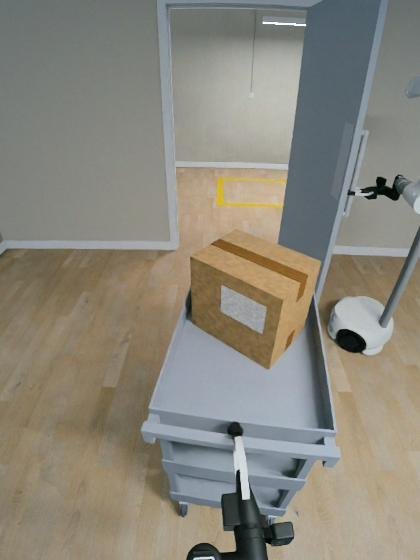

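>>> {"method": "move", "body": {
  "blocking": false,
  "r2": {"base":{"translate_m":0.22,"strafe_m":-0.09},"pace":"slow"}
}}

>>> {"method": "wait", "body": {
  "seconds": 4
}}

Scene clock: 1277.00 s.
move: r2 moving
r1: as last shown
r1.lidar_m: 1.10 0.53 0.28 0.30 0.85 0.79 - 2.56 1.64 1.47 1.49 1.25
r1.motor_effort: lift_m=+24(24) arm_m=+4(4) wheel_0=+10(10) wheel_1=-3(3) wheel_2=-2(2)
r1.servo_current: wrist_yaw_rad=52(78) wrist_pitch_rad=46(46) wrist_roll_rad=39(59) gripper_m=59(72)
r1.contact_limits: translate_m 0.6
r1.wrist_depth_mm: - - 250 165 234 226 221 / - - 251 165 234 227 221 / - - 251 171 235 228 222 / 960 - 251 164 234 227 222 / 960 - 253 164 236 229 222 / - - 183 165 234 229 224 / - 142 251 163 177 225 224
r2.base_odometry: x=-0.626 y=-1.601 heading=-2.020
r2.turned_by_wheels: +0.000
r2.turned_by_imu: +0.001
r2.base_tilt: forward=-0.7 right=+0.1
r2.lidar_m: 0.40 0.48 2.31 2.25 2.39 3.18 3.13 3.31 2.55 2.48 2.70 0.40
r2.base_status: translate_m moving; strafe_m moving
r2.joint_positions: lift_m=+0.687 arm_m=+0.000 wrist_yaw_rad=+0.000 wrist_pitch_rad=+0.003 wrist_roll_rad=+1.569 gripper_m=-0.029
r2.joint_status: not commanded
r2.measured_speeds: translate_m=+0.048 strafe_m=-0.020 rotate_rad=+0.001 lift_m=+0.000 arm_m=+0.000 wrist_yaw_rad=+0.000 wrist_pitch_rad=+0.000 wrist_roll_rad=+0.000
r2.motor_effort: lift_m=+18(18) arm_m=-4(4) wheel_0=+10(11) wheel_1=+6(7) wheel_2=-9(12)
r2.servo_current: wrist_yaw_rad=59(59) wrist_pitch_rad=46(46) wrist_roll_rad=46(59) gripper_m=91(98)
r2.hand_pose: x=+0.4593 y=-0.0874 z=+0.8643 quat_wxyz=(+0.708, +0.706, +0.001, -0.001) (m; r2's base frame)
r2.wrist_depth_mm: - - 1397 142 198 - - / - - 500 148 205 778 - / - 455 439 152 212 - - / - - 500 159 220 - - / - - 585 166 229 - - / - - 187 170 179 1708 - / - - - - 246 1430 488
pictures: none

Scene clock: 1280.07 s.
earlier move: r2 done
r1.base_odometry: x=-1.748 y=+1.019 heading=-0.204
r1.turned_by_wheels: +0.000
r1.turned_by_imu: +0.000
r1.base_tilt: forward=-1.6 right=+1.3
r1.lidar_m: 1.09 0.51 0.26 0.30 0.65 0.76 - 2.57 1.65 1.47 1.51 1.24
r1.base_status: not commanded
r1.joint_positions: lift_m=+0.800 arm_m=+0.000 wrist_yaw_rad=+1.932 wrist_pitch_rad=+0.002 wrist_roll_rad=+0.000 gripper_m=-0.034
r1.joint_status: not commanded
r1.measured_speeds: all 0
r1.motor_effort: lift_m=+24(24) arm_m=+4(4) wheel_0=+10(11) wheel_1=-3(3) wheel_2=-2(2)
r1.servo_current: wrist_yaw_rad=52(78) wrist_pitch_rad=39(46) wrist_roll_rad=39(65) gripper_m=72(72)
r1.contact_limits: translate_m 0.6
r1.hand_pose: x=+0.1508 y=+0.3007 z=+0.9772 quat_wxyz=(+0.569, -0.001, +0.001, +0.823) (m; r1's base frame)
r1.wrist_depth_mm: - - 250 165 234 227 220 / - - 250 164 234 227 221 / - - 251 171 235 228 222 / 788 891 251 164 236 229 222 / 798 866 252 164 236 229 223 / 683 - 183 165 234 229 223 / 676 142 251 163 177 226 224
r2.base_odometry: x=-0.792 y=-1.751 heading=-2.020
r2.turned_by_wheels: +0.000
r2.turned_by_imu: +0.001
r2.base_tilt: forward=-0.7 right=+0.1
r2.lidar_m: 0.41 0.45 2.36 2.33 2.49 3.39 3.34 3.23 2.48 2.41 1.52 0.43
r2.base_status: done
r2.joint_positions: lift_m=+0.687 arm_m=+0.000 wrist_yaw_rad=+0.001 wrist_pitch_rad=+0.003 wrist_roll_rad=+1.569 gripper_m=-0.029
r2.joint_status: not commanded
r2.measured_speeds: all 0
r2.motor_effort: lift_m=+18(18) arm_m=-4(4) wheel_0=+6(14) wheel_1=+4(8) wheel_2=-4(12)
r2.servo_current: wrist_yaw_rad=52(65) wrist_pitch_rad=46(46) wrist_roll_rad=46(59) gripper_m=91(98)
r2.hand_pose: x=+0.4594 y=-0.0872 z=+0.8643 quat_wxyz=(+0.708, +0.706, +0.001, -0.001) (m; r2's base frame)
r2.wrist_depth_mm: - - - 149 205 - - / - - 517 153 210 759 - / - 473 445 157 216 - - / - - 488 162 223 - - / - - 559 167 229 - - / - - 186 171 178 - - / - - - - - 517 480
wait: 3.07 of 4 s (r2 has come to rest)
pictures: none

>>> {"method": "move", "body": {
  "blocking": false,
  "r2": {"base":{"translate_m":0.25,"strafe_m":-0.06},"pace":"slow"}
}}

>>> {"method": "wait", "body": {
  "seconds": 4,
  "cameras": ["r2_head_camera"]
}}

Scene clock: 1289.83 s.
move: r2 moving
r1: as last shown
r1.lidar_m: 1.11 0.53 0.28 0.26 0.64 0.71 - 2.57 1.64 1.47 1.49 1.22
r1.motor_effort: lift_m=+24(24) arm_m=+4(4) wheel_0=+10(10) wheel_1=-3(3) wheel_2=-2(2)
r1.servo_current: wrist_yaw_rad=39(59) wrist_pitch_rad=46(52) wrist_roll_rad=46(72) gripper_m=65(72)
r1.contact_limits: translate_m 0.6
r1.wrist_depth_mm: - - 250 165 234 227 220 / - - 250 164 234 227 221 / - - 250 171 234 227 223 / 788 866 251 164 235 229 221 / 759 866 253 164 235 227 224 / 683 - 182 164 234 229 224 / 1182 142 251 163 177 225 224
r2.base_odometry: x=-0.800 y=-1.761 heading=-2.019
r2.turned_by_wheels: +0.000
r2.turned_by_imu: +0.001
r2.base_tilt: forward=-0.6 right=+0.0
r2.lidar_m: 0.41 0.44 2.38 2.32 2.49 3.42 3.37 3.20 2.48 2.41 1.52 0.41
r2.base_status: translate_m moving; strafe_m moving
r2.joint_positions: lift_m=+0.687 arm_m=+0.000 wrist_yaw_rad=+0.001 wrist_pitch_rad=+0.003 wrist_roll_rad=+1.569 gripper_m=-0.029
r2.joint_status: not commanded
r2.measured_speeds: translate_m=+0.049 strafe_m=-0.012 rotate_rad=-0.001 lift_m=+0.000 arm_m=+0.000 wrist_yaw_rad=+0.000 wrist_pitch_rad=+0.000 wrist_roll_rad=+0.000
r2.motor_effort: lift_m=+18(18) arm_m=-4(4) wheel_0=+7(12) wheel_1=+5(7) wheel_2=-9(12)
r2.servo_current: wrist_yaw_rad=39(52) wrist_pitch_rad=39(46) wrist_roll_rad=33(59) gripper_m=91(98)
r2.hand_pose: x=+0.4594 y=-0.0872 z=+0.8643 quat_wxyz=(+0.708, +0.706, +0.001, -0.001) (m; r2's base frame)
r2.wrist_depth_mm: - - - 150 206 - - / - - 549 154 212 768 - / - 477 452 158 218 - - / - - 488 162 223 - - / - - 559 167 229 - - / - - 187 171 178 - - / - - - - - 512 488
pictures: none

Scene clock: 1293.17 s.
earlier move: r2 done
r1.base_odometry: x=-1.748 y=+1.019 heading=-0.204
r1.turned_by_wheels: +0.000
r1.turned_by_imu: +0.000
r1.base_tilt: forward=-1.6 right=+1.2
r1.lidar_m: 1.09 0.55 0.26 0.28 0.56 0.73 - 2.56 1.64 1.47 1.50 1.22
r1.base_status: not commanded
r1.joint_positions: lift_m=+0.800 arm_m=+0.000 wrist_yaw_rad=+1.932 wrist_pitch_rad=+0.002 wrist_roll_rad=+0.000 gripper_m=-0.034
r1.joint_status: not commanded
r1.measured_speeds: all 0
r1.motor_effort: lift_m=+24(24) arm_m=+4(4) wheel_0=+10(11) wheel_1=-2(3) wheel_2=-2(2)
r1.servo_current: wrist_yaw_rad=46(65) wrist_pitch_rad=39(52) wrist_roll_rad=46(72) gripper_m=65(72)
r1.contact_limits: translate_m 0.6
r1.hand_pose: x=+0.1508 y=+0.3007 z=+0.9772 quat_wxyz=(+0.569, -0.001, +0.001, +0.823) (m; r1's base frame)
r1.wrist_depth_mm: - - 251 165 234 226 220 / - - 251 164 235 226 221 / - - 251 171 236 228 222 / - 691 251 164 236 229 223 / - 683 252 164 236 228 224 / - 683 184 165 235 229 223 / - 142 250 163 177 225 224
r2.base_odometry: x=-0.954 y=-1.950 heading=-2.020
r2.turned_by_wheels: +0.000
r2.turned_by_imu: +0.000
r2.base_tilt: forward=-0.7 right=+0.1
r2.lidar_m: 0.41 0.47 2.38 2.35 2.51 3.67 3.62 3.16 2.45 2.38 1.23 0.42
r2.base_status: done
r2.joint_positions: lift_m=+0.687 arm_m=+0.000 wrist_yaw_rad=+0.000 wrist_pitch_rad=+0.003 wrist_roll_rad=+1.569 gripper_m=-0.029
r2.joint_status: not commanded
r2.measured_speeds: all 0
r2.motor_effort: lift_m=+18(18) arm_m=-4(4) wheel_0=+2(12) wheel_1=+5(8) wheel_2=-7(12)
r2.servo_current: wrist_yaw_rad=46(59) wrist_pitch_rad=39(46) wrist_roll_rad=33(65) gripper_m=91(98)
r2.hand_pose: x=+0.4593 y=-0.0875 z=+0.8643 quat_wxyz=(+0.708, +0.706, +0.001, -0.001) (m; r2's base frame)
r2.wrist_depth_mm: - - 1042 154 211 - - / - 1921 544 158 216 768 - / - 492 449 161 220 - - / - - 484 164 224 - - / - - 554 168 230 - - / - - 184 172 179 - - / - - - - 240 530 496
wait: 3.33 of 4 s (r2 has come to rest)
pictures: r2_head_camera
Images, in order (width x height): r2_head_camera 420x560.

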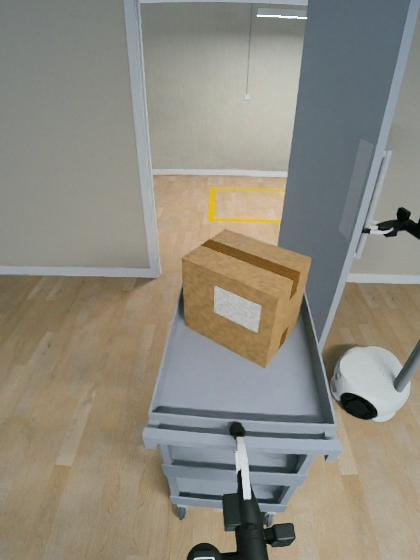

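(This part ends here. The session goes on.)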